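# Move the handleless tagged battery from UPS to spill tray

## Task

The tagged battery in the open UPS has lost its handle. Take it out of the UPS and place it in the spill tray, standing upright. Two lifting hooks are on the bench and may be used.

## Robot and tools

Robot: two UR7e-type arms, left_arm and right_arm, each ending in a parallel two-finger gripper (pads 0 to 50 mm apart). The URDF root of left_arm sits near (-0.022, +0.499, 0) m and that of right_arm near (-0.024, -0.342, 0) m, each turned only slightly about z. A camera stand is fixed to the floor behind the arms.

Frame: the scene frame has its origin at table-top height, midway between the nominal bases. +z points up, +x points out over the table, and left_arm is on the +y side (arm names do not match image left and right). Reported end_effector_position (m), end_effector_quat_wxyz and velocities (m/s, rad/s) are in this frame. end_effector_position is the point between the pads; fingertips extend 17.5 mm past it along the gripper's +z (the finger direction), and the fingers close along gripper x. A camera block juts about 10 cm toward gripper -y. Printed poses can be off by a few cm.

Row format (used by execute_actions and move): 18 numbers, each in [-1, 1], always for both arms: left dx, dy, dz, rx, ry, rz, left gripper position, force_limit, speed, then the same nine for the right arm. dx..rz are offsets, not poses: they count from that arm's Hand target as it stood when the action or move began, along scene axes; rx, ry, rz form one rotation vector turning about the Hand target position. Scale: 1.0 equals 0.6 m or 180 degrees. Every row in one action counts from the same start, so resending an offset in a new call moves further. All six pose numbers at 0 re-requests the current Hand target. Orientation commands are clipped to within 32 degrees of the measured orientation each step.

Gripper numbers are absolute settings. position: +1 fully open, about -0.65 pads touching, -1 to grip (closes until blocked). force_limit: -1 about 20 N, 0 about 102 N, +1 about 185 N per pad. speed: -1 20 mm/s, 0 85, +1 150. Both start at +1. To leave a gripper unchanged, resend its last three numbers; 0 is a real command. New force or speed only applies once position changes by at least 0.01.

Tools:
- execute_actions(actions, cameras): actions is a list of actions; each action is a table of up to 15 rows, one per 1/30 s step; a short table repeats its last row to fill 15 steps. An empty list returns state and all camera images.
- move(target, speed, blend, stop_force, zero, blocking, cameras): straight-line paths toward offset targets. target is one 18-number row or a list of up to 15 rows, every row counted from the same starting Hand targets. speed: m/s, 0.002 to 3.6, default 0.25 (turns up to twice that in rad/s); one value or one per target. blend: corner rounding in m for lists, 0 = stop at each. stop_force: 3 to 120 N, ends an arm's path when its wrist sensor feels that much push against the motion; not reliable while the gripper turns, and omit it when backing away from something it presses. zero: with stop_force, true re-zeroes moving arms first. blocking=false returns after about 0.5 s while the move continues (not allowed with stop_force). Paths do not avoid obstacles; move over 10 s is cut short. Steer paths around each arm's own base.
- wait(seconds 0 to 10, cameras): lets the scene run holding commands.
- stop(cameras): brakes a running move.
- zoom_image(camera, region [x0,y0,x1,y1] pixels, max 504x504): closer view of the latest image from cam_high, cam_low, cam_left_wrist or cam_right_wrist (each 672x504).
- zero_wrist_force(arm): subtracts the current wrist reading from later ones.
- read_manual(section): licence texts only.
- finished_scene(scene): ends the scene; the result must then hold without the robot.

Results: each arm's state, including Hand target (last commanded pose after clipping; next offsets start here), Joint positions and torques, wrist force and torque in the gripper's own axes (plus a peak line), motor temperatures, and Tool commands. A "move:" line reports done, off_target, moving, held or fault, and limits such as paced or held. A gripper often rests short of its Hand target; if so, send the gap as an offset. object_status: 0 moving, 1 blocked while opening, 2 blocked while closing (a grip), 3 reached position or pads met (usually nothing held). Confirm a grip by status 2. Opening in mm is roughly (250 - position_measured) x 0.202. Camera calibration (K, distortion, T_world_to_cam) is given for each camera; wrist views lag slightly while moving.

Avoid: dropping or releasing a moving part, letting anything leave the table, hard impacts with fixed or heavy objects, and contact between the arms (gripping the other arm's fingers counts). Forces near 150 N or joint torques at the load limits (136 N m large joints, 25.4 N m wrists) stop an arm for 10 s; targets only slightly past a rigid contact can do this, and faster moves hit harder. Keep the held battery centered between pads. Long pushing, heavy holds or a stretched arm heat motors: MOTOR HOT appears at 70 °C and at 85 °C the arm brakes for 30 to 60 s. Loose objects may be nudged occasionally.

Each tool is called as name(argument=value, ...), one argument or row to a line, values as JSON.

## Session

execute_actions(
  actions=[],
)

Scene clock: 0.00 s.
left_arm: end_effector_position=(+0.8404, -0.0114, +0.3336) position_measured=3 object_status=3 end_effector_quat_wxyz=(+0.571, +0.637, +0.482, +0.189) | right_arm: end_effector_position=(+0.2858, -0.3726, +0.1658) position_measured=3 object_status=3 end_effector_quat_wxyz=(-0.325, +0.835, -0.114, -0.430)
Joint positions: left_arm=[-0.714 -0.65 0.936 -3.147 -1.488 -0.351] | right_arm=[3.067 -1.85 -1.858 -2.049 2.155 1.368]
Joint velocities: within noise
Joint torques (N m): no reading
Motor temperatures (°C): left_arm=[34 29 35 40 33 32] | right_arm=[26 27 32 41 37 45]
Wrist force (N): no reading
Wrist torque (N m): no reading
Wrist force, peak (N): no reading
Hand target: left_arm +0.8404, -0.0114, +0.3336; +0.571, +0.637, +0.482, +0.189 | right_arm +0.2858, -0.3726, +0.1658; -0.325, +0.835, -0.114, -0.430
Tool commands: left_gripper/position=+1.0 left_gripper/force_limit=+1.0 left_gripper/speed=+1.0 right_gripper/position=+1.0 right_gripper/force_limit=+1.0 right_gripper/speed=+1.0

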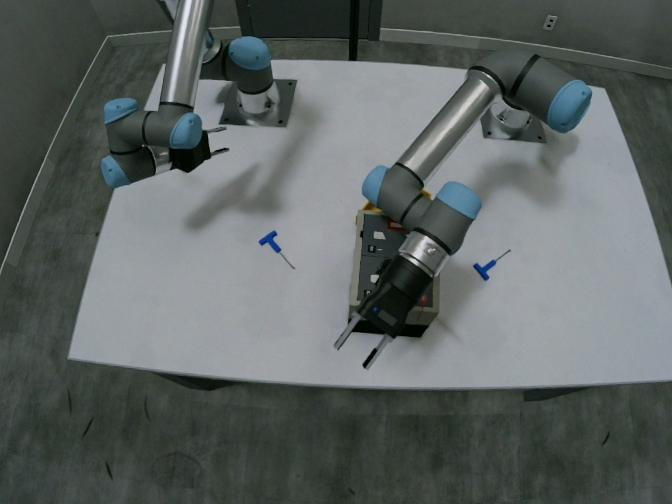

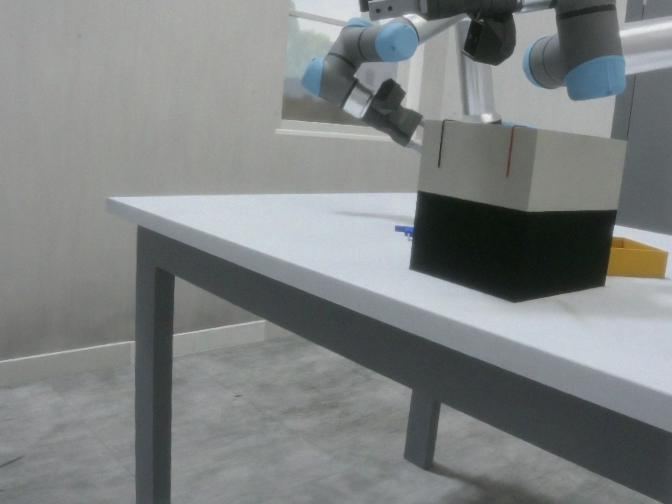

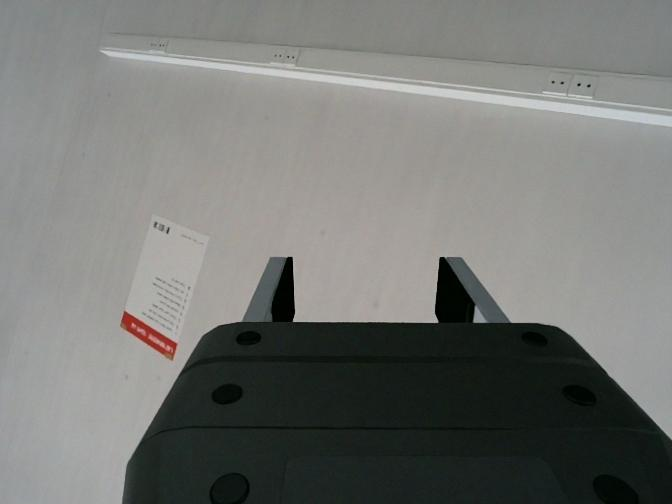

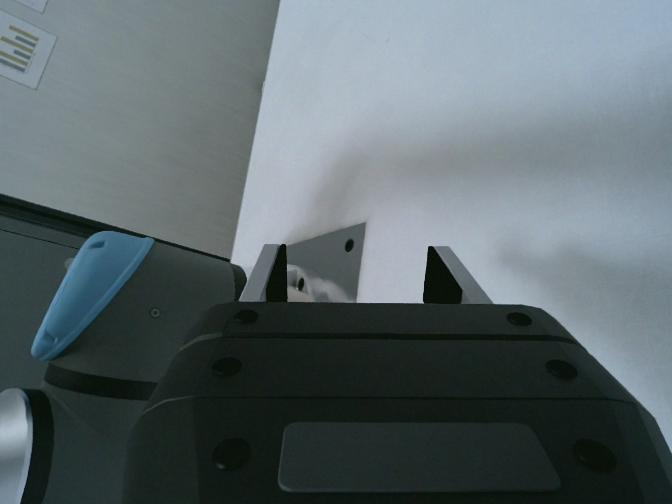

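zoom_image(
  camera="cam_high",
  region=[330, 160, 530, 370],
)

zoom_image(
  camera="cam_high",
  region=[240, 210, 320, 290],
)

zoom_image(
  camera="cam_high",
  region=[450, 225, 530, 305],
)

Scaled by 2.400.

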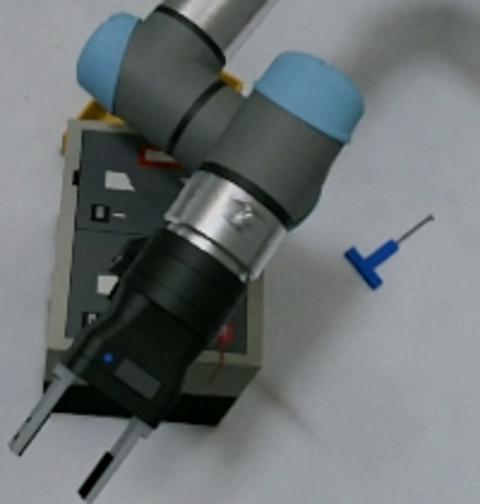

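Scaled by 6.300.

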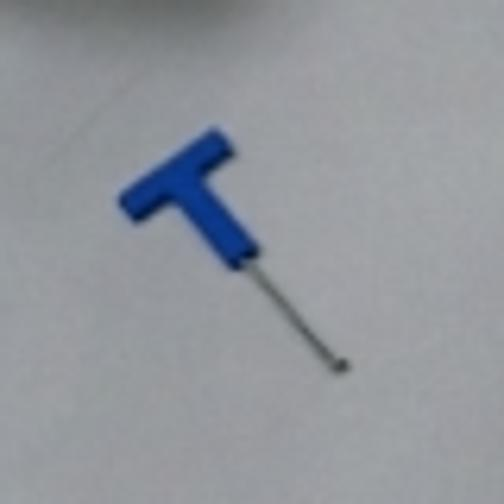

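Scaled by 6.300.

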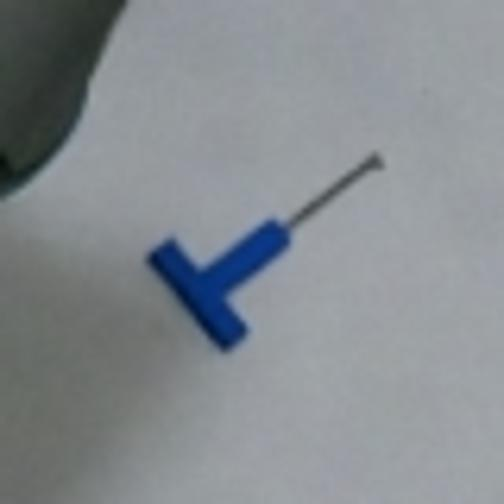

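move(
  target=[-0.567, 0.269, 0.05, 0.2036, 0.2318, -0.0479, -0.4, 1, 1, 0.1, 0.12, 0.3, 0.2293, -0.4116, 0.7079, -0.4, 1, 1],
  speed=0.35,
  cameras=["all"],
)

Scene clock: 35.30 s.
left_arm: end_effector_position=(+0.5002, +0.1499, +0.3637) position_measured=212 object_status=3 end_effector_quat_wxyz=(+0.154, +0.838, +0.520, +0.051) | right_arm: end_effector_position=(+0.3457, -0.3005, +0.3458) position_measured=212 object_status=3 end_effector_quat_wxyz=(+0.000, +0.404, +0.915, +0.000)
Joint positions: left_arm=[-0.845 -1.47 1.489 -1.913 -1.531 -0.354] | right_arm=[3.675 -1.229 -1.805 -1.679 1.57 -0.263]
Joint torques (N m): left_arm=[8.93 -21.27 -31.48 -4.11 1.24 0.71] | right_arm=[-16.11 -0.97 34.53 0.76 1.31 -0.48]
Wrist force (N): left_arm=[1.8 1.1 1.6] | right_arm=[-0.9 -1.2 2.8]
Wrist torque (N m): left_arm=[0.12 -0.34 0.10] | right_arm=[-0.24 0.06 -0.44]
Wrist force, peak (N): left_arm=[2.0 1.2 1.9] | right_arm=[-1.0 -1.4 2.8]
Hand target: left_arm +0.5002, +0.1500, +0.3636; +0.153, +0.838, +0.520, +0.051 | right_arm +0.3458, -0.3006, +0.3458; +0.000, +0.404, +0.915, +0.000
Off the commanded pose: left_arm 0.000 m, 0 deg | right_arm 0.000 m, 0 deg.
move: done
camera_calibration:
cam_left_wrist: T_world_to_cam=[[0.457538, 0.883708, -0.098589, -0.313761], [0.732493, -0.311727, 0.605211, -0.521816], [0.504097, -0.349123, -0.789936, 0.215414], [0, 0, 0, 1]] pos_world=[0.417195, 0.189815, 0.455039]
cam_right_wrist: T_world_to_cam=[[-0.68771, 0.725941, 0.00805105, 0.460022], [0.679584, 0.639815, 0.35889, -0.150718], [0.255382, 0.252284, -0.933345, 0.446551], [0, 0, 0, 1]] pos_world=[0.304746, -0.350175, 0.467174]

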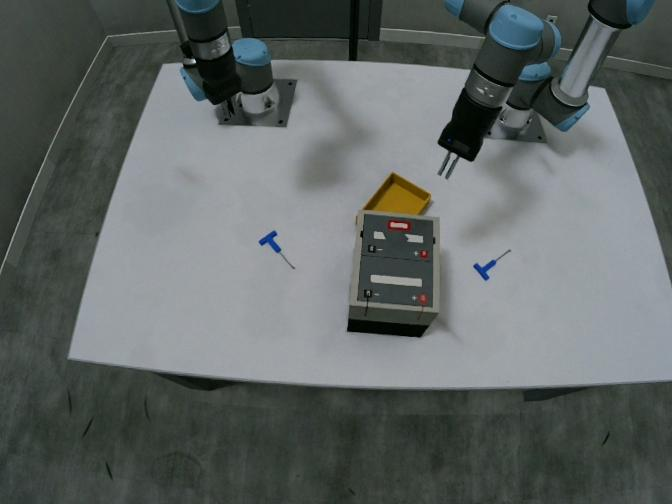

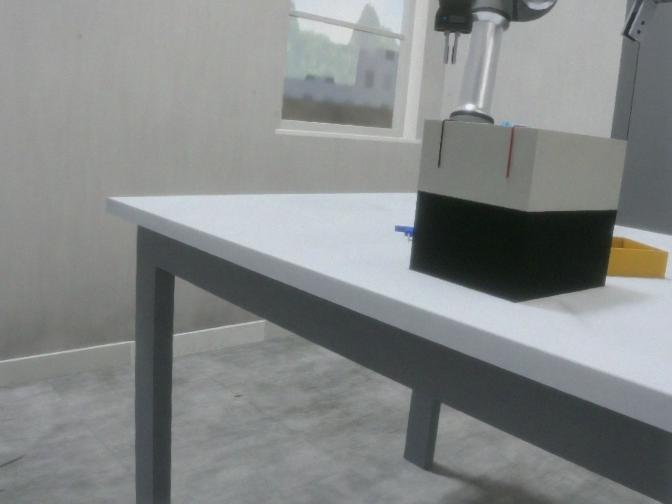

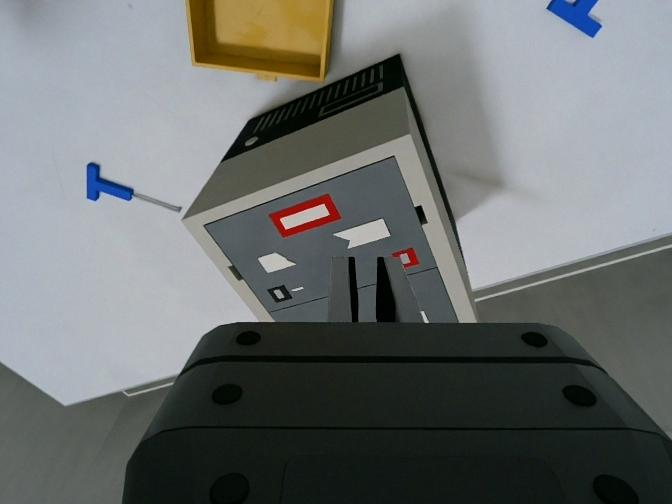

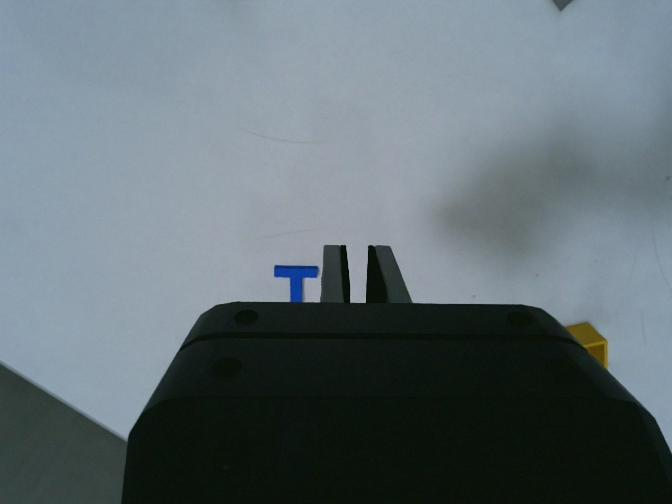

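zoom_image(
  camera="cam_left_wrist",
  region=[180, 140, 480, 340],
)

zoom_image(
  camera="cam_high",
  region=[335, 165, 455, 345],
)

zoom_image(
  camera="cam_left_wrist",
  region=[70, 150, 190, 220],
)

Scaled by 1.680.

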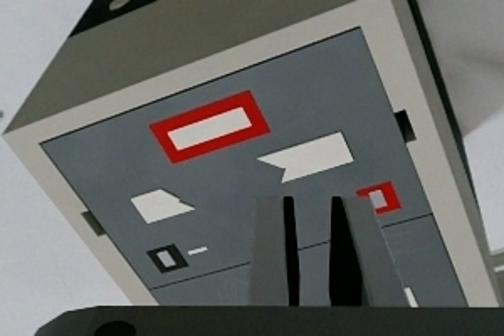

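Scaled by 2.800.

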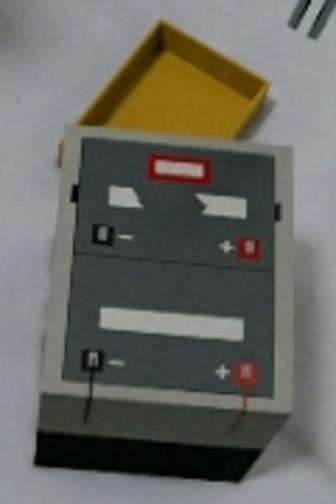

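Scaled by 4.200.

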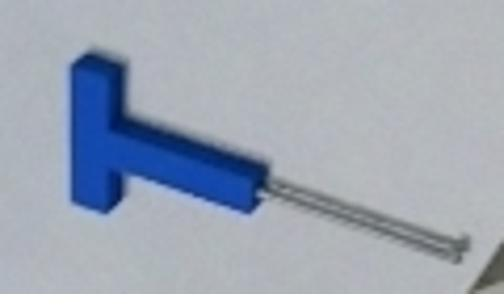

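move(
  target=[0.05, 0.08, -0.156, -0.0857, 0.1131, 0.8441, -0.4, 1, 1, 0.2603, 0.1276, -0.38, 0, 0, 0, 1, 1, 1],
  speed=0.4,
  cameras=["cam_left_wrist", "cam_right_wrist", "cam_high"],
)

Scene clock: 62.20 s.
left_arm: end_effector_position=(+0.5303, +0.1980, +0.2699) position_measured=212 object_status=3 end_effector_quat_wxyz=(+0.000, -0.320, +0.947, +0.000) | right_arm: end_effector_position=(+0.5020, -0.2240, +0.1179) position_measured=3 object_status=3 end_effector_quat_wxyz=(+0.000, +0.404, +0.915, +0.000)
Joint positions: left_arm=[-0.738 -1.273 1.374 -1.673 -1.57 -2.936] | right_arm=[3.668 -1.775 -1.907 -1.031 1.57 -0.27]
Joint torques (N m): left_arm=[-8.57 -49.51 -14.1 -3.39 1.15 -1.75] | right_arm=[-13.6 40.35 12.01 0.3 -0.58 -1.73]
Wrist force (N): left_arm=[2.3 1.9 1.8] | right_arm=[-0.9 -1.2 2.7]
Wrist torque (N m): left_arm=[0.19 -0.44 -0.11] | right_arm=[-0.24 0.06 -0.38]
Wrist force, peak (N): left_arm=[2.4 2.2 1.8] | right_arm=[-1.0 -0.7 3.3]
Hand target: left_arm +0.5302, +0.1980, +0.2700; +0.000, -0.320, +0.947, +0.000 | right_arm +0.5019, -0.2240, +0.1178; +0.000, +0.404, +0.915, +0.000
Off the commanded pose: left_arm 0.000 m, 0 deg | right_arm 0.000 m, 0 deg.
move: done
camera_calibration:
cam_left_wrist: T_world_to_cam=[[-0.793345, -0.608238, -0.0254941, 0.55968], [-0.580976, 0.743946, 0.330169, 0.0896357], [-0.181855, 0.276749, -0.943578, 0.424209], [0, 0, 0, 1]] pos_world=[0.57324, 0.156335, 0.384948]
cam_right_wrist: T_world_to_cam=[[-0.68774, 0.725913, 0.00796293, 0.51384], [0.67951, 0.639839, 0.358988, -0.224037], [0.255499, 0.252301, -0.933308, 0.174474], [0, 0, 0, 1]] pos_world=[0.461046, -0.273675, 0.239173]
Images, in order (width x height): cam_high 672x504, cam_left_wrist 672x504, cam_right_wrist 672x504.

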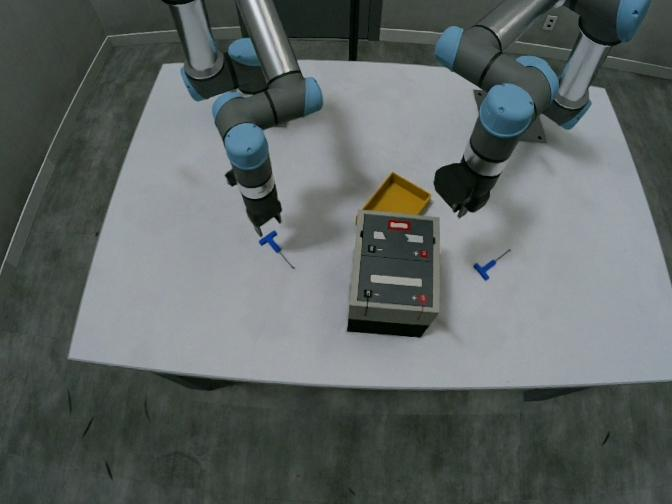

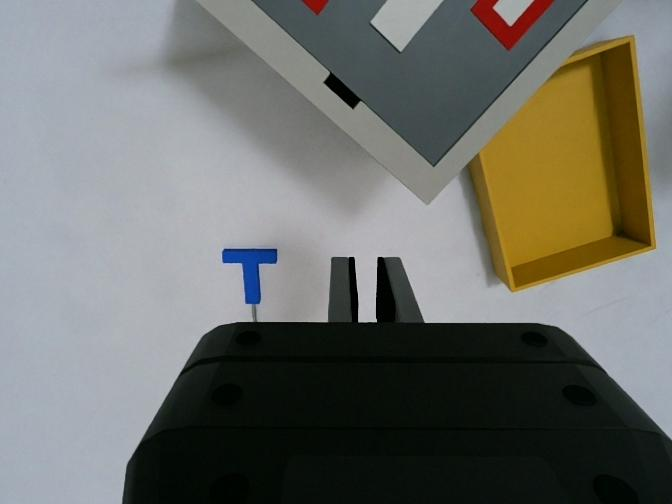

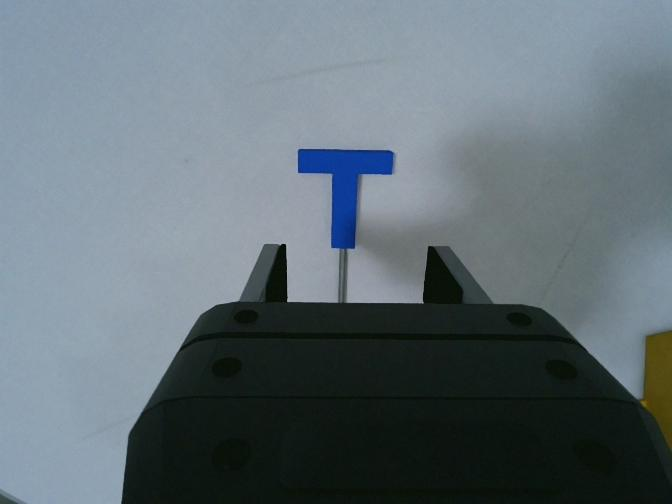

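zoom_image(
  camera="cam_left_wrist",
  region=[290, 40, 400, 140],
)

zoom_image(
  camera="cam_right_wrist",
  region=[280, 130, 420, 310],
)

Scaled by 4.582.

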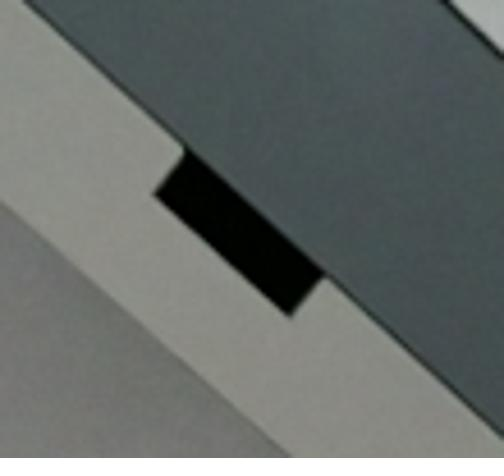

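Scaled by 2.800.

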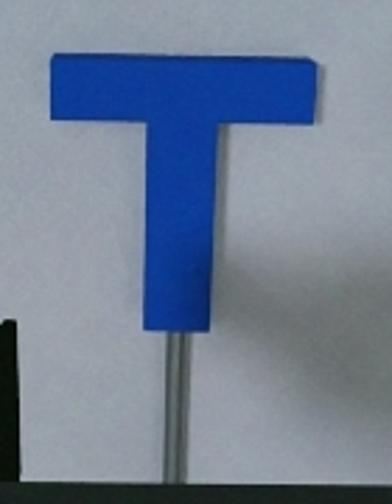

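move(
  target=[0.0355, 0.229, -0.2833, 0, 0, 0, 1, 1, 1, -0.0072, -0.0137, -0.113, 0, 0, 0, 1, 1, 1],
  speed=0.35,
  cameras=["cam_left_wrist", "cam_right_wrist"],
)

Scene clock: 74.80 s.
left_arm: end_effector_position=(+0.5515, +0.3353, +0.1000) position_measured=3 object_status=3 end_effector_quat_wxyz=(+0.000, -0.320, +0.947, +0.000) | right_arm: end_effector_position=(+0.4976, -0.2323, +0.0500) position_measured=3 object_status=3 end_effector_quat_wxyz=(+0.000, +0.404, +0.915, +0.000)
Joint positions: left_arm=[-0.529 -1.221 1.764 -2.114 -1.57 -2.727] | right_arm=[3.658 -1.864 -2.003 -0.846 1.57 -0.28]
Joint torques (N m): left_arm=[1.73 -45.45 -22.81 -4.44 -1.07 -0.59] | right_arm=[-3.34 42.12 29.52 0.76 1.4 0.62]
Wrist force (N): left_arm=[2.4 1.8 1.7] | right_arm=[-1.0 -1.2 2.5]
Wrist torque (N m): left_arm=[0.17 -0.45 0.10] | right_arm=[-0.22 0.08 -0.37]
Wrist force, peak (N): left_arm=[0.7 3.5 4.6] | right_arm=[-1.2 -1.4 3.6]
Hand target: left_arm +0.5515, +0.3354, +0.1000; +0.000, -0.320, +0.947, +0.000 | right_arm +0.4976, -0.2322, +0.0500; +0.000, +0.404, +0.915, +0.000
Off the commanded pose: left_arm 0.000 m, 0 deg | right_arm 0.000 m, 0 deg.
move: done
camera_calibration:
cam_left_wrist: T_world_to_cam=[[-0.793236, -0.608384, -0.0253937, 0.655774], [-0.581058, 0.74382, 0.330308, 0.0559433], [-0.182066, 0.276768, -0.943531, 0.229854], [0, 0, 0, 1]] pos_world=[0.594539, 0.293735, 0.215048]
cam_right_wrist: T_world_to_cam=[[-0.687822, 0.725834, 0.00806184, 0.517379], [0.679539, 0.639967, 0.358705, -0.191291], [0.255201, 0.252204, -0.933416, 0.114449], [0, 0, 0, 1]] pos_world=[0.456647, -0.281975, 0.171274]
Images, in order (width x height): cam_left_wrist 672x504, cam_right_wrist 672x504.

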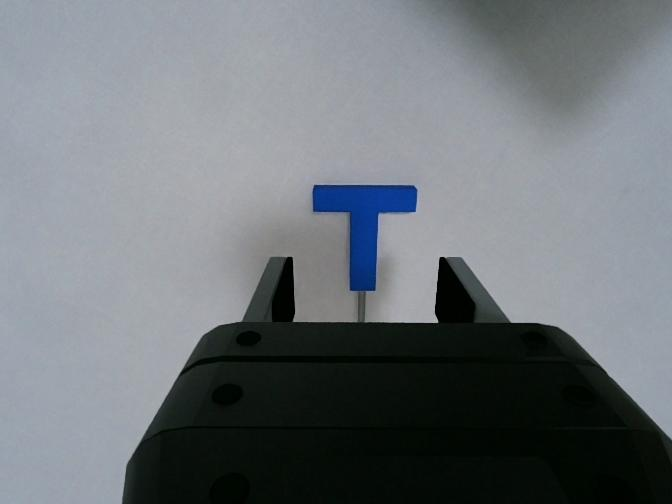

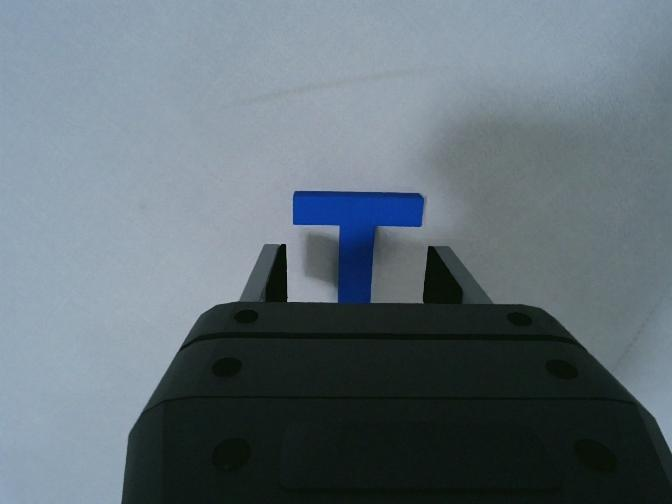

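move(
  target=[-0.01, 0.0038, -0.1, 0, 0, 0, 1, 1, 1, 0.0032, 0.0052, -0.0167, 0, 0, 0, 1, 1, 1],
  speed=0.15,
)

move(
  target=[0, 0, -0.0367, 0, 0, 0, 1, 1, 1, 0, 0, -0.0367, 0, 0, 0, 1, 1, 1],
  speed=0.02,
  stop_force=8,
  cameras=["cam_left_wrist", "cam_right_wrist"],
)

Scene clock: 85.87 s.
left_arm: end_effector_position=(+0.5454, +0.3376, +0.0399) position_measured=3 object_status=3 end_effector_quat_wxyz=(+0.000, -0.320, +0.947, +0.000) | right_arm: end_effector_position=(+0.4995, -0.2291, +0.0399) position_measured=3 object_status=3 end_effector_quat_wxyz=(+0.000, +0.404, +0.915, +0.000)
Joint positions: left_arm=[-0.53 -1.149 1.845 -2.266 -1.57 -2.729] | right_arm=[3.662 -1.887 -2.005 -0.821 1.57 -0.277]
Joint torques (N m): left_arm=[-4.73 -46.65 -29.63 -2.99 0.39 -1.02] | right_arm=[6.43 43.98 13.8 0.24 -1.19 0.68]
Wrist force (N): left_arm=[2.4 1.8 1.6] | right_arm=[-0.9 -1.3 2.5]
Wrist torque (N m): left_arm=[0.16 -0.45 0.09] | right_arm=[-0.24 0.05 -0.45]
Wrist force, peak (N): left_arm=[2.7 2.1 3.6] | right_arm=[-1.1 -1.2 3.0]
Hand target: left_arm +0.5455, +0.3376, +0.0400; +0.000, -0.320, +0.947, +0.000 | right_arm +0.4995, -0.2291, +0.0400; +0.000, +0.404, +0.915, +0.000
Off the commanded pose: left_arm 0.000 m, 0 deg | right_arm 0.000 m, 0 deg.
move: done

Scene clock: 88.17 s.
left_arm: end_effector_position=(+0.5455, +0.3376, +0.0178) position_measured=3 object_status=3 end_effector_quat_wxyz=(+0.000, -0.320, +0.947, +0.000) | right_arm: end_effector_position=(+0.4995, -0.2291, +0.0180) position_measured=3 object_status=3 end_effector_quat_wxyz=(+0.000, +0.404, +0.915, +0.000)
Joint positions: left_arm=[-0.53 -1.114 1.862 -2.32 -1.57 -2.729] | right_arm=[3.662 -1.927 -2.024 -0.763 1.57 -0.277]
Joint torques (N m): left_arm=[3.3 -44.06 -5.08 -0.64 0.85 1.58] | right_arm=[-12.6 43.58 28.46 0.47 -2.21 -1.58]
Wrist force (N): left_arm=[3.0 3.6 -9.5] | right_arm=[-0.9 -1.2 2.3]
Wrist torque (N m): left_arm=[0.25 -0.74 0.05] | right_arm=[-0.24 0.05 -0.45]
Wrist force, peak (N): left_arm=[3.1 3.8 -9.7] | right_arm=[-1.1 -1.2 2.8]
Hand target: left_arm +0.5455, +0.3376, +0.0179; +0.000, -0.320, +0.947, +0.000 | right_arm +0.4995, -0.2291, +0.0180; +0.000, +0.404, +0.915, +0.000
Off the commanded pose: left_arm 0.000 m, 0 deg | right_arm 0.000 m, 0 deg.
move: contact (left_arm)
camera_calibration:
cam_left_wrist: T_world_to_cam=[[-0.793251, -0.608361, -0.0254856, 0.650344], [-0.581102, 0.743879, 0.330097, 0.0779018], [-0.18186, 0.276659, -0.943603, 0.150581], [0, 0, 0, 1]] pos_world=[0.588539, 0.296035, 0.132948]
cam_right_wrist: T_world_to_cam=[[-0.687757, 0.725897, 0.00802659, 0.516613], [0.679537, 0.639865, 0.358891, -0.183205], [0.255382, 0.252284, -0.933345, 0.0832165], [0, 0, 0, 1]] pos_world=[0.458546, -0.278775, 0.139274]
Images, in order (width x height): cam_left_wrist 672x504, cam_right_wrist 672x504.

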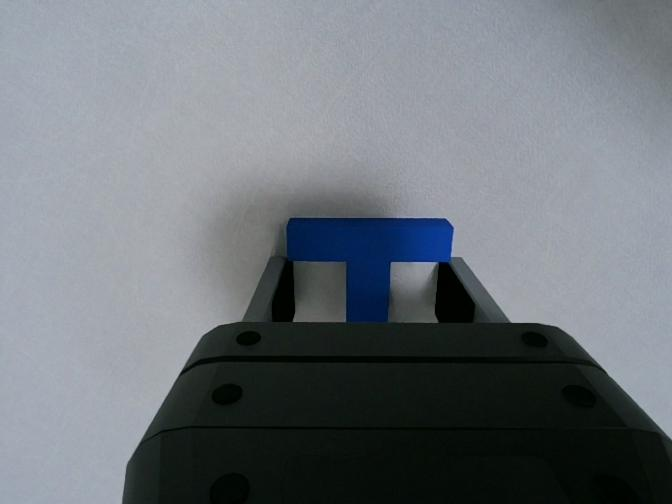

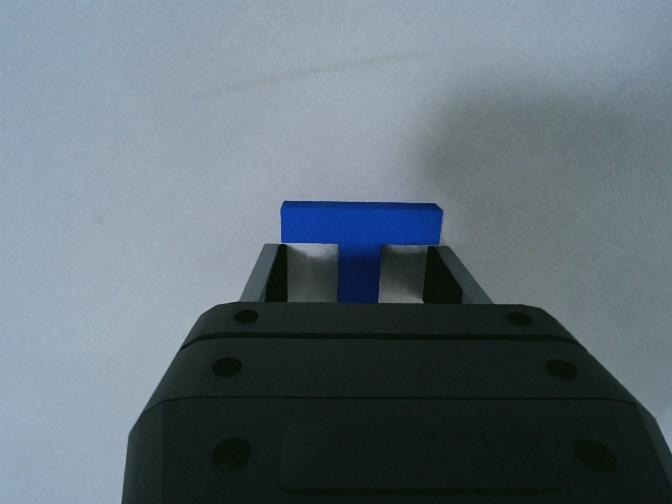

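move(
  target=[0, 0, 0.0045, 0, 0, 0, 1, 1, 1, 0, 0, 0.0045, 0, 0, 0, 1, 1, 1],
  speed=0.03,
)

move(
  target=[0, 0, 0, 0, 0, 0, -1, 0, -0.3, 0, 0, 0, 0, 0, 0, -1, 0, -0.3],
  cameras=["cam_left_wrist", "cam_right_wrist"],
)

Scene clock: 91.47 s.
left_arm: end_effector_position=(+0.5455, +0.3376, +0.0206) position_measured=3 object_status=3 end_effector_quat_wxyz=(+0.000, -0.320, +0.947, +0.000) | right_arm: end_effector_position=(+0.4995, -0.2291, +0.0207) position_measured=3 object_status=3 end_effector_quat_wxyz=(+0.000, +0.404, +0.915, +0.000)
Joint positions: left_arm=[-0.53 -1.118 1.86 -2.313 -1.57 -2.729] | right_arm=[3.662 -1.921 -2.022 -0.77 1.57 -0.277]
Joint torques (N m): left_arm=[3.74 -44.6 -28.83 -2.68 0.85 1.41] | right_arm=[-12.56 36.2 25.41 1.73 -2.02 -1.37]
Wrist force (N): left_arm=[2.3 1.6 1.6] | right_arm=[-1.0 -1.0 2.4]
Wrist torque (N m): left_arm=[0.12 -0.44 0.09] | right_arm=[-0.20 0.06 -0.45]
Wrist force, peak (N): left_arm=[3.2 3.6 -9.5] | right_arm=[-1.1 -1.3 2.7]
Hand target: left_arm +0.5455, +0.3376, +0.0206; +0.000, -0.320, +0.947, +0.000 | right_arm +0.4995, -0.2291, +0.0207; +0.000, +0.404, +0.915, +0.000
Off the commanded pose: left_arm 0.000 m, 0 deg | right_arm 0.000 m, 0 deg.
move: done

Scene clock: 92.27 s.
left_arm: end_effector_position=(+0.5455, +0.3376, +0.0206) position_measured=188 object_status=2 end_effector_quat_wxyz=(+0.000, -0.320, +0.947, +0.000) | right_arm: end_effector_position=(+0.4996, -0.2291, +0.0207) position_measured=188 object_status=2 end_effector_quat_wxyz=(+0.000, +0.404, +0.915, +0.000)
Joint positions: left_arm=[-0.53 -1.118 1.86 -2.313 -1.57 -2.729] | right_arm=[3.662 -1.922 -2.022 -0.77 1.57 -0.277]
Joint torques (N m): left_arm=[3.12 -30.5 -22.78 -5.17 0.79 1.31] | right_arm=[-13.45 21.12 17.15 6.11 -2.1 -1.46]
Wrist force (N): left_arm=[2.1 1.7 1.9] | right_arm=[-1.0 -1.2 1.8]
Wrist torque (N m): left_arm=[0.16 -0.42 0.10] | right_arm=[-0.21 0.08 -0.45]
Wrist force, peak (N): left_arm=[2.3 1.8 2.3] | right_arm=[-1.0 -1.4 3.1]
Hand target: left_arm +0.5455, +0.3376, +0.0206; +0.000, -0.320, +0.947, +0.000 | right_arm +0.4995, -0.2291, +0.0207; +0.000, +0.404, +0.915, +0.000
Off the commanded pose: left_arm 0.000 m, 0 deg | right_arm 0.000 m, 0 deg.
move: done
camera_calibration:
cam_left_wrist: T_world_to_cam=[[-0.793254, -0.608355, -0.0255658, 0.650362], [-0.581135, 0.743892, 0.330009, 0.0771123], [-0.181745, 0.276638, -0.943631, 0.153098], [0, 0, 0, 1]] pos_world=[0.58854, 0.295935, 0.135648]
cam_right_wrist: T_world_to_cam=[[-0.68774, 0.725913, 0.00796293, 0.516596], [0.67951, 0.639839, 0.358988, -0.184218], [0.255499, 0.252301, -0.933308, 0.0857754], [0, 0, 0, 1]] pos_world=[0.458546, -0.278775, 0.142073]
Images, in order (width x height): cam_left_wrist 672x504, cam_right_wrist 672x504.

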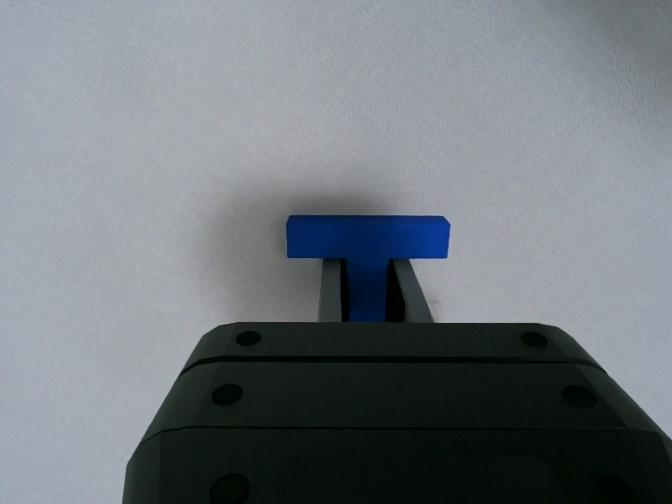

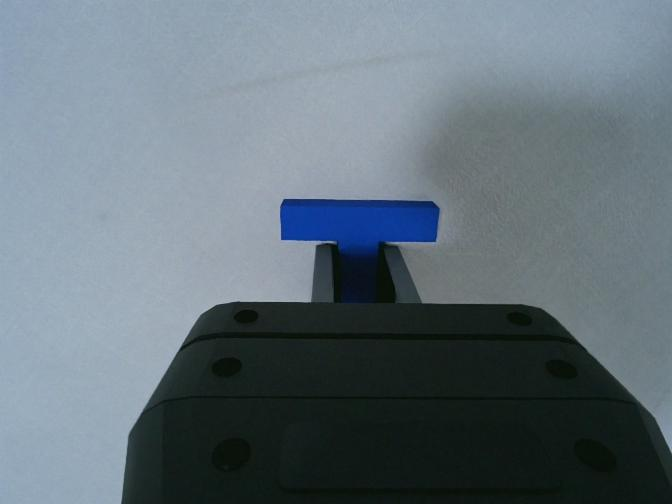

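move(
  target=[
    [0, 0, 0.15, 0, 0, 0, -1, 0, -0.3, 0, 0, 0.15, 0, 0, 0, -1, 0, -0.3],
    [0.1, 0, 0.5, -0.397, -0.3045, 0, -1, 0, -0.3, 0, 0, 0.4, 0, 0, 0, -1, 0, -0.3],
  ],
  speed=[0.15, 0.35],
  blend=0.03,
  cameras=["all"],
)

Scene clock: 121.27 s.
left_arm: end_effector_position=(+0.6056, +0.3376, +0.3205) position_measured=188 object_status=2 end_effector_quat_wxyz=(+0.228, -0.227, +0.669, -0.670) | right_arm: end_effector_position=(+0.4995, -0.2291, +0.2608) position_measured=188 object_status=2 end_effector_quat_wxyz=(+0.000, +0.404, +0.915, +0.000)
Joint positions: left_arm=[-0.218 -1.047 1.959 -4.055 -2.293 -3.14] | right_arm=[3.662 -1.647 -1.665 -1.401 1.57 -0.277]
Joint torques (N m): left_arm=[-7.84 -43.48 -7.02 -4.08 -1.25 -1.75] | right_arm=[12.54 15.1 15.51 6.24 0.42 1.82]
Wrist force (N): left_arm=[2.7 5.0 -1.1] | right_arm=[-1.0 -1.4 3.0]
Wrist torque (N m): left_arm=[0.10 -0.59 -0.18] | right_arm=[-0.26 0.05 -0.44]
Wrist force, peak (N): left_arm=[2.3 5.3 -1.5] | right_arm=[-1.1 -1.2 5.4]
Hand target: left_arm +0.6055, +0.3376, +0.3206; +0.228, -0.227, +0.669, -0.670 | right_arm +0.4995, -0.2291, +0.2607; +0.000, +0.404, +0.915, +0.000
Off the commanded pose: left_arm 0.000 m, 0 deg | right_arm 0.000 m, 0 deg.
move: done
camera_calibration:
cam_left_wrist: T_world_to_cam=[[-0.777584, -0.62878, -0.000153154, 0.694958], [-0.206998, 0.256216, -0.944196, 0.359397], [0.59373, -0.734159, -0.329385, 0.12184], [0, 0, 0, 1]] pos_world=[0.542442, 0.434342, 0.37958]
cam_right_wrist: T_world_to_cam=[[-0.687789, 0.725868, 0.00794163, 0.514702], [0.679428, 0.639856, 0.359112, -0.27038], [0.255586, 0.252389, -0.933261, 0.309735], [0, 0, 0, 1]] pos_world=[0.458546, -0.278776, 0.382073]

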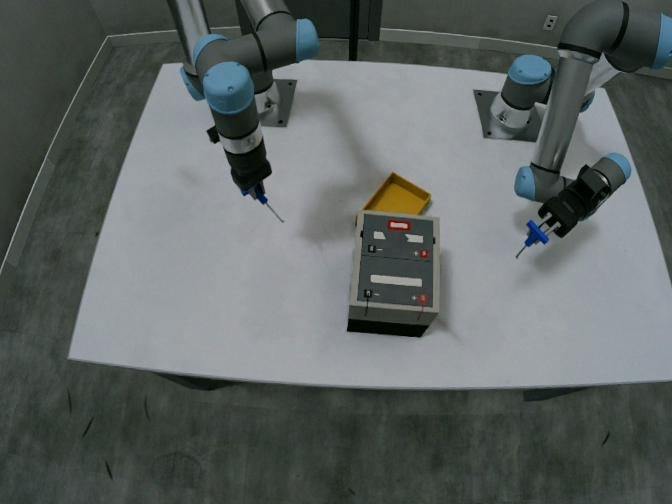

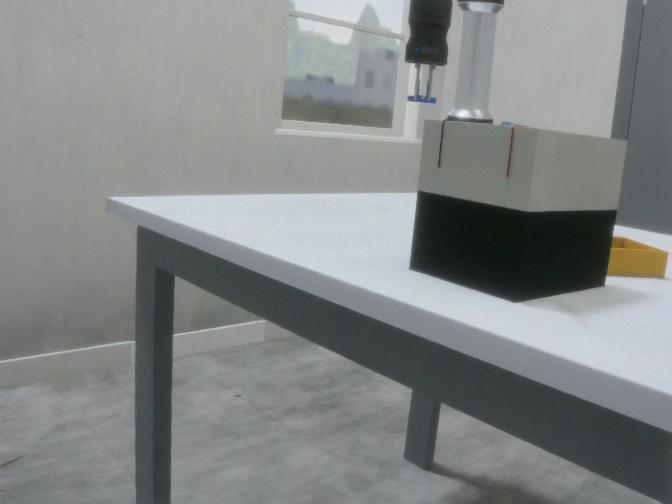

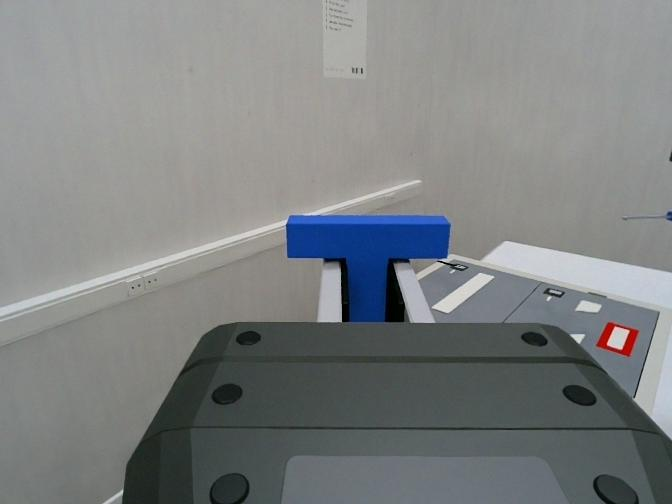

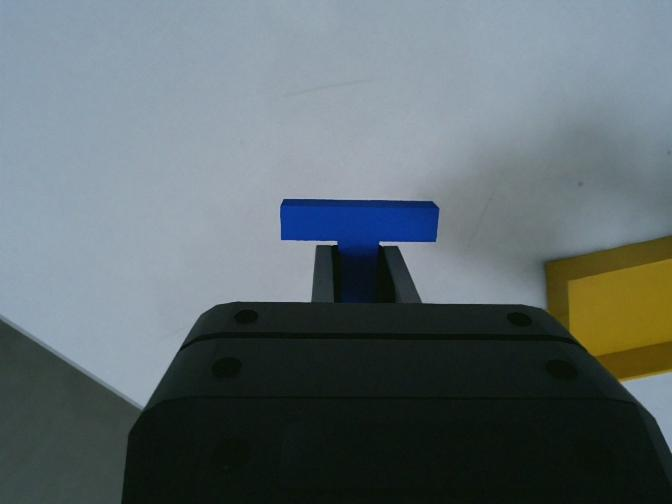

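zoom_image(
  camera="cam_high",
  region=[500, 200, 570, 270],
)

zoom_image(
  camera="cam_high",
  region=[235, 165, 305, 235],
)

zoom_image(
  camera="cam_low",
  region=[370, 60, 470, 130],
)

Scaled by 7.200.

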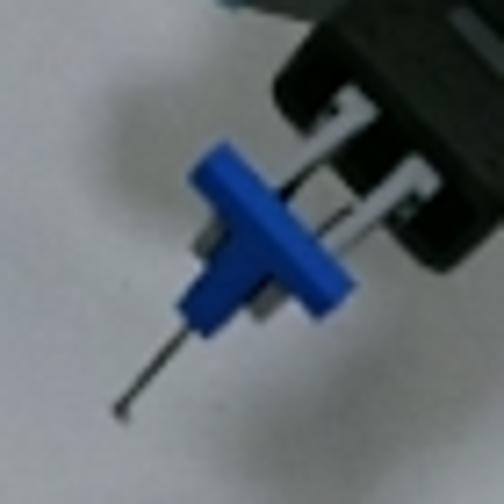

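Scaled by 7.200.

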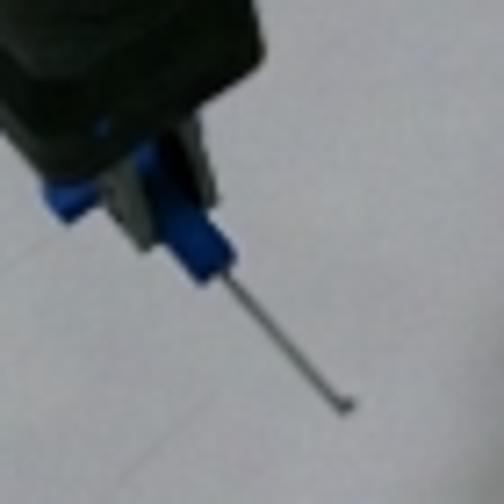

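Scaled by 5.040.

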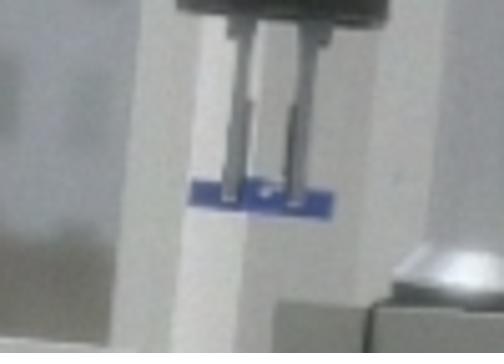

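move(
  target=[
    [-0.15, 0.02, 0.12, 0, 0, 0, -1, 0, -0.3, -0.333, -0.035, 0.24, -0.3375, 0.369, 0, -1, 0, -0.3],
    [-0.15, 0.02, 0.12, 0, 0, -0.225, -1, 0, -0.3, 0.1675, 0.2818, 0.1822, 0.2425, 0.5511, -0.5511, -1, 0, -0.3],
  ],
  speed=0.45,
  blend=0.03,
  cameras=["cam_high", "cam_low", "cam_left_wrist", "cam_right_wrist"],
)

Scene clock: 182.27 s.
left_arm: end_effector_position=(+0.5157, +0.3497, +0.3925) position_measured=188 object_status=2 end_effector_quat_wxyz=(+0.135, -0.133, +0.694, -0.695) end_effector_velocity=(-0.001, +0.000, +0.000) end_effector_angular_velocity=(+0.000, -0.003, +0.003) | right_arm: end_effector_position=(+0.3934, -0.1911, +0.3930) position_measured=188 object_status=2 end_effector_quat_wxyz=(+0.496, -0.497, -0.503, +0.504)
Joint positions: left_arm=[-0.122 -1.222 1.979 -3.901 -2.663 -3.142] | right_arm=[3.616 -2.319 -0.776 -3.189 1.974 0.001]
Joint velocities: left_arm=[-0.001 -0.002 0.003 -0.004 0.005 0.001] | right_arm=[within noise]
Joint torques (N m): left_arm=[-8.54 -43.62 -4.83 -3.23 1.02 -1.72] | right_arm=[13.81 60.08 10.74 0.27 -1.09 -1.25]
Wrist force (N): left_arm=[2.7 4.7 -1.6] | right_arm=[0.0 1.2 -1.7]
Wrist torque (N m): left_arm=[0.06 -0.58 0.03] | right_arm=[0.24 0.40 -0.11]
Wrist force, peak (N): left_arm=[2.9 5.8 -1.6] | right_arm=[-5.2 5.2 -9.8]
Hand target: left_arm +0.5155, +0.3496, +0.3926; +0.135, -0.133, +0.694, -0.695 (not the last commanded pose) | right_arm +0.3934, -0.1910, +0.3930; +0.496, -0.496, -0.503, +0.504 (not the last commanded pose)
Off the commanded pose: left_arm 0.000 m, 25 deg | right_arm 0.246 m, 91 deg.
move: held (right_arm; a check stopped the path), off_target (left_arm; braked when a check withheld steps of right_arm); path passed 1 of 2 targets; limits=held
pose unreachable (right arm): on one or more control steps of this call, first in action 0 (counted from 0), this arm could not follow its commanded pose, so it was not sent that pose on those steps. It may still have moved: this result reports where it is.
cause: moving toward the commanded pose would bring two parts of the arm too close to each other (its gripper and another part of the arm, with joints 4 (wrist 1) to 6 (wrist 3) between them, 7 mm apart when it was first held).
camera_calibration:
cam_left_wrist: T_world_to_cam=[[-0.918636, -0.395105, 0.000201264, 0.623514], [-0.13028, 0.302427, -0.944227, 0.349994], [0.373008, -0.867427, -0.329295, 0.368154], [0, 0, 0, 1]] pos_world=[0.481055, 0.459852, 0.45158]
cam_right_wrist: T_world_to_cam=[[-0.00601164, 0.999833, 0.017241, 0.193543], [0.358648, 0.01825, -0.933295, 0.245302], [-0.933454, 0.000572809, -0.358697, 0.644569], [0, 0, 0, 1]] pos_world=[0.514862, -0.198357, 0.456807]

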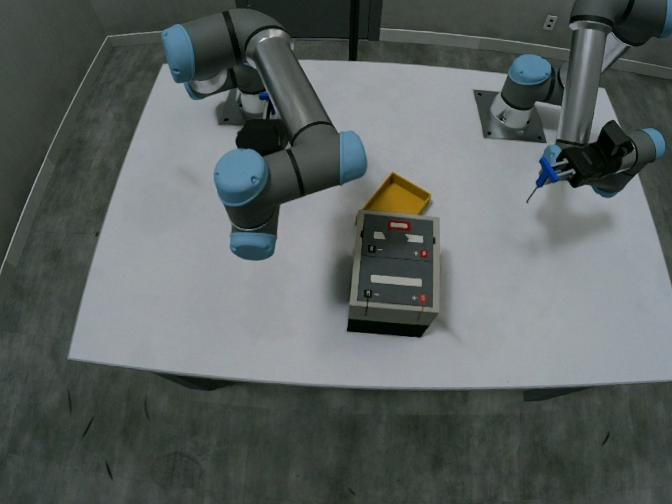

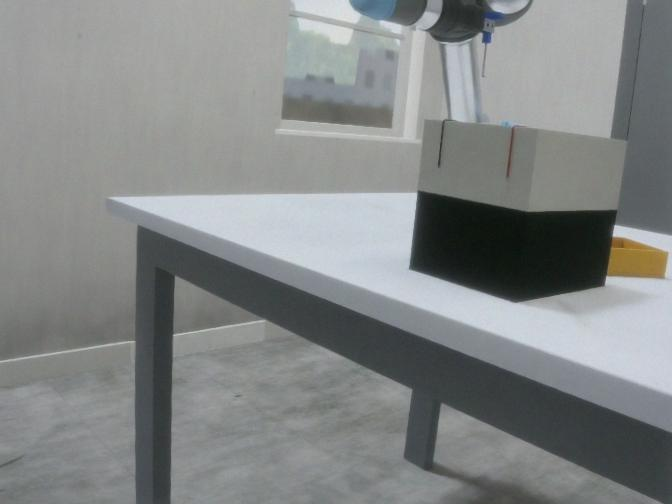

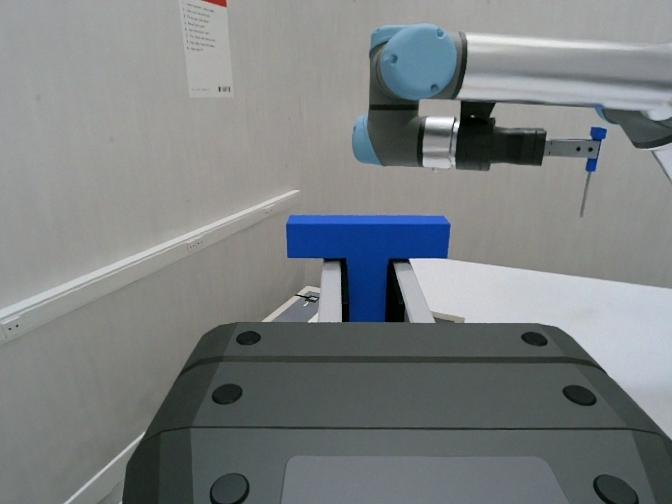

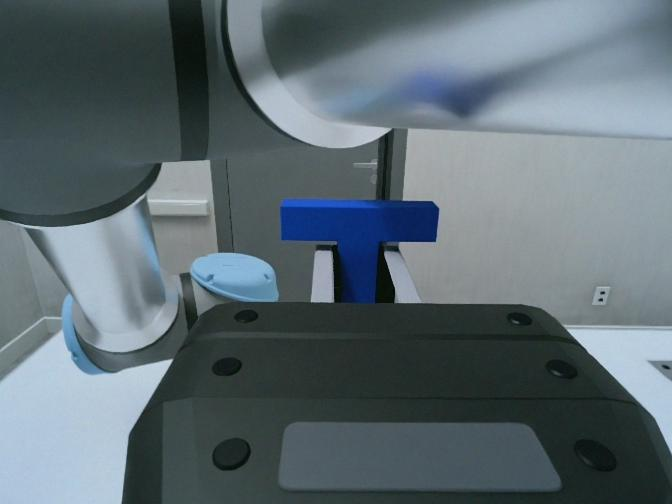

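zoom_image(
  camera="cam_left_wrist",
  region=[560, 120, 620, 220],
)

zoom_image(
  camera="cam_low",
  region=[460, 10, 520, 90],
)

Scaled by 5.040.

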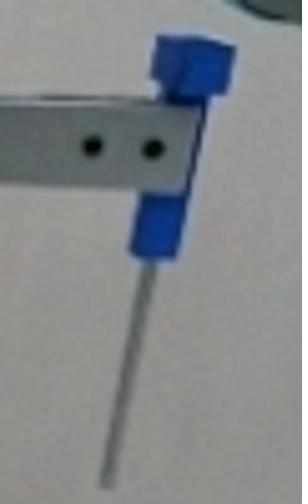

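Scaled by 6.300.

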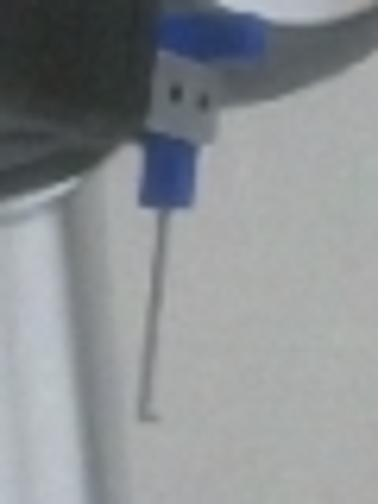

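move(
  target=[
    [0.0204, 0.042, -0.2, 0.2484, 0.0415, -0.0538, -1, 0, -0.3, 0.0443, -0.065, -0.105, 0, -0.5, 0, -1, 0, -0.3],
    [0.0408, 0.084, -0.4543, 0.4967, 0.0831, -0.1075, -1, 0, -0.3, 0.211, -0.0983, -0.455, -0.3949, -0.3807, -0.4001, -1, 0, -0.3],
  ],
  speed=0.5,
  blend=0.03,
  cameras=["cam_high"],
)

Scene clock: 212.17 s.
left_arm: end_effector_position=(+0.5400, +0.3999, +0.1200) position_measured=188 object_status=2 end_effector_quat_wxyz=(+0.000, +0.026, +1.000, +0.000) | right_arm: end_effector_position=(+0.5200, -0.2501, +0.1199) position_measured=188 object_status=2 end_effector_quat_wxyz=(+0.000, +1.000, -0.026, +0.000)
Joint positions: left_arm=[-0.435 -1.3 1.814 -2.085 -1.571 -1.93] | right_arm=[3.609 -1.8 -1.869 -1.044 1.571 2.034]
Joint torques (N m): left_arm=[8.58 -46.51 -16.77 -5.3 -0.02 1.83] | right_arm=[15.49 41.76 23.4 0.81 -2.36 1.76]
Wrist force (N): left_arm=[2.4 1.8 2.2] | right_arm=[-0.9 -0.9 3.0]
Wrist torque (N m): left_arm=[0.17 -0.45 0.09] | right_arm=[-0.18 0.06 -0.38]
Wrist force, peak (N): left_arm=[2.4 5.1 -1.5] | right_arm=[-0.4 -0.9 4.2]
Hand target: left_arm +0.5400, +0.4000, +0.1200; +0.000, +0.026, +1.000, +0.000 | right_arm +0.5200, -0.2500, +0.1200; +0.000, +1.000, -0.026, +0.000
Off the commanded pose: left_arm 0.000 m, 0 deg | right_arm 0.000 m, 0 deg.
move: done
Images, in order (width x height): cam_high 672x504.

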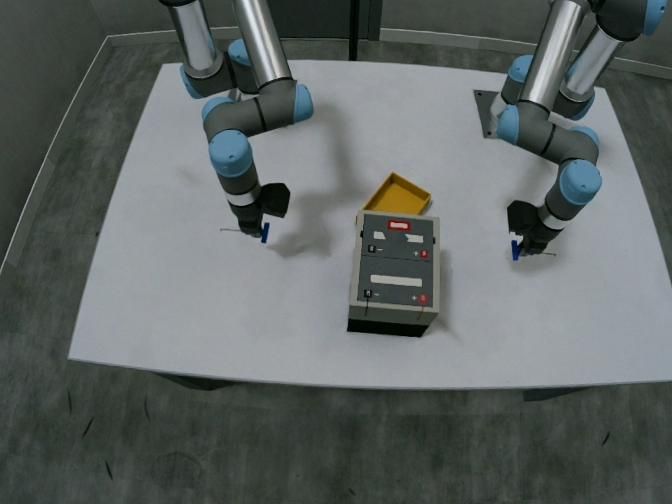

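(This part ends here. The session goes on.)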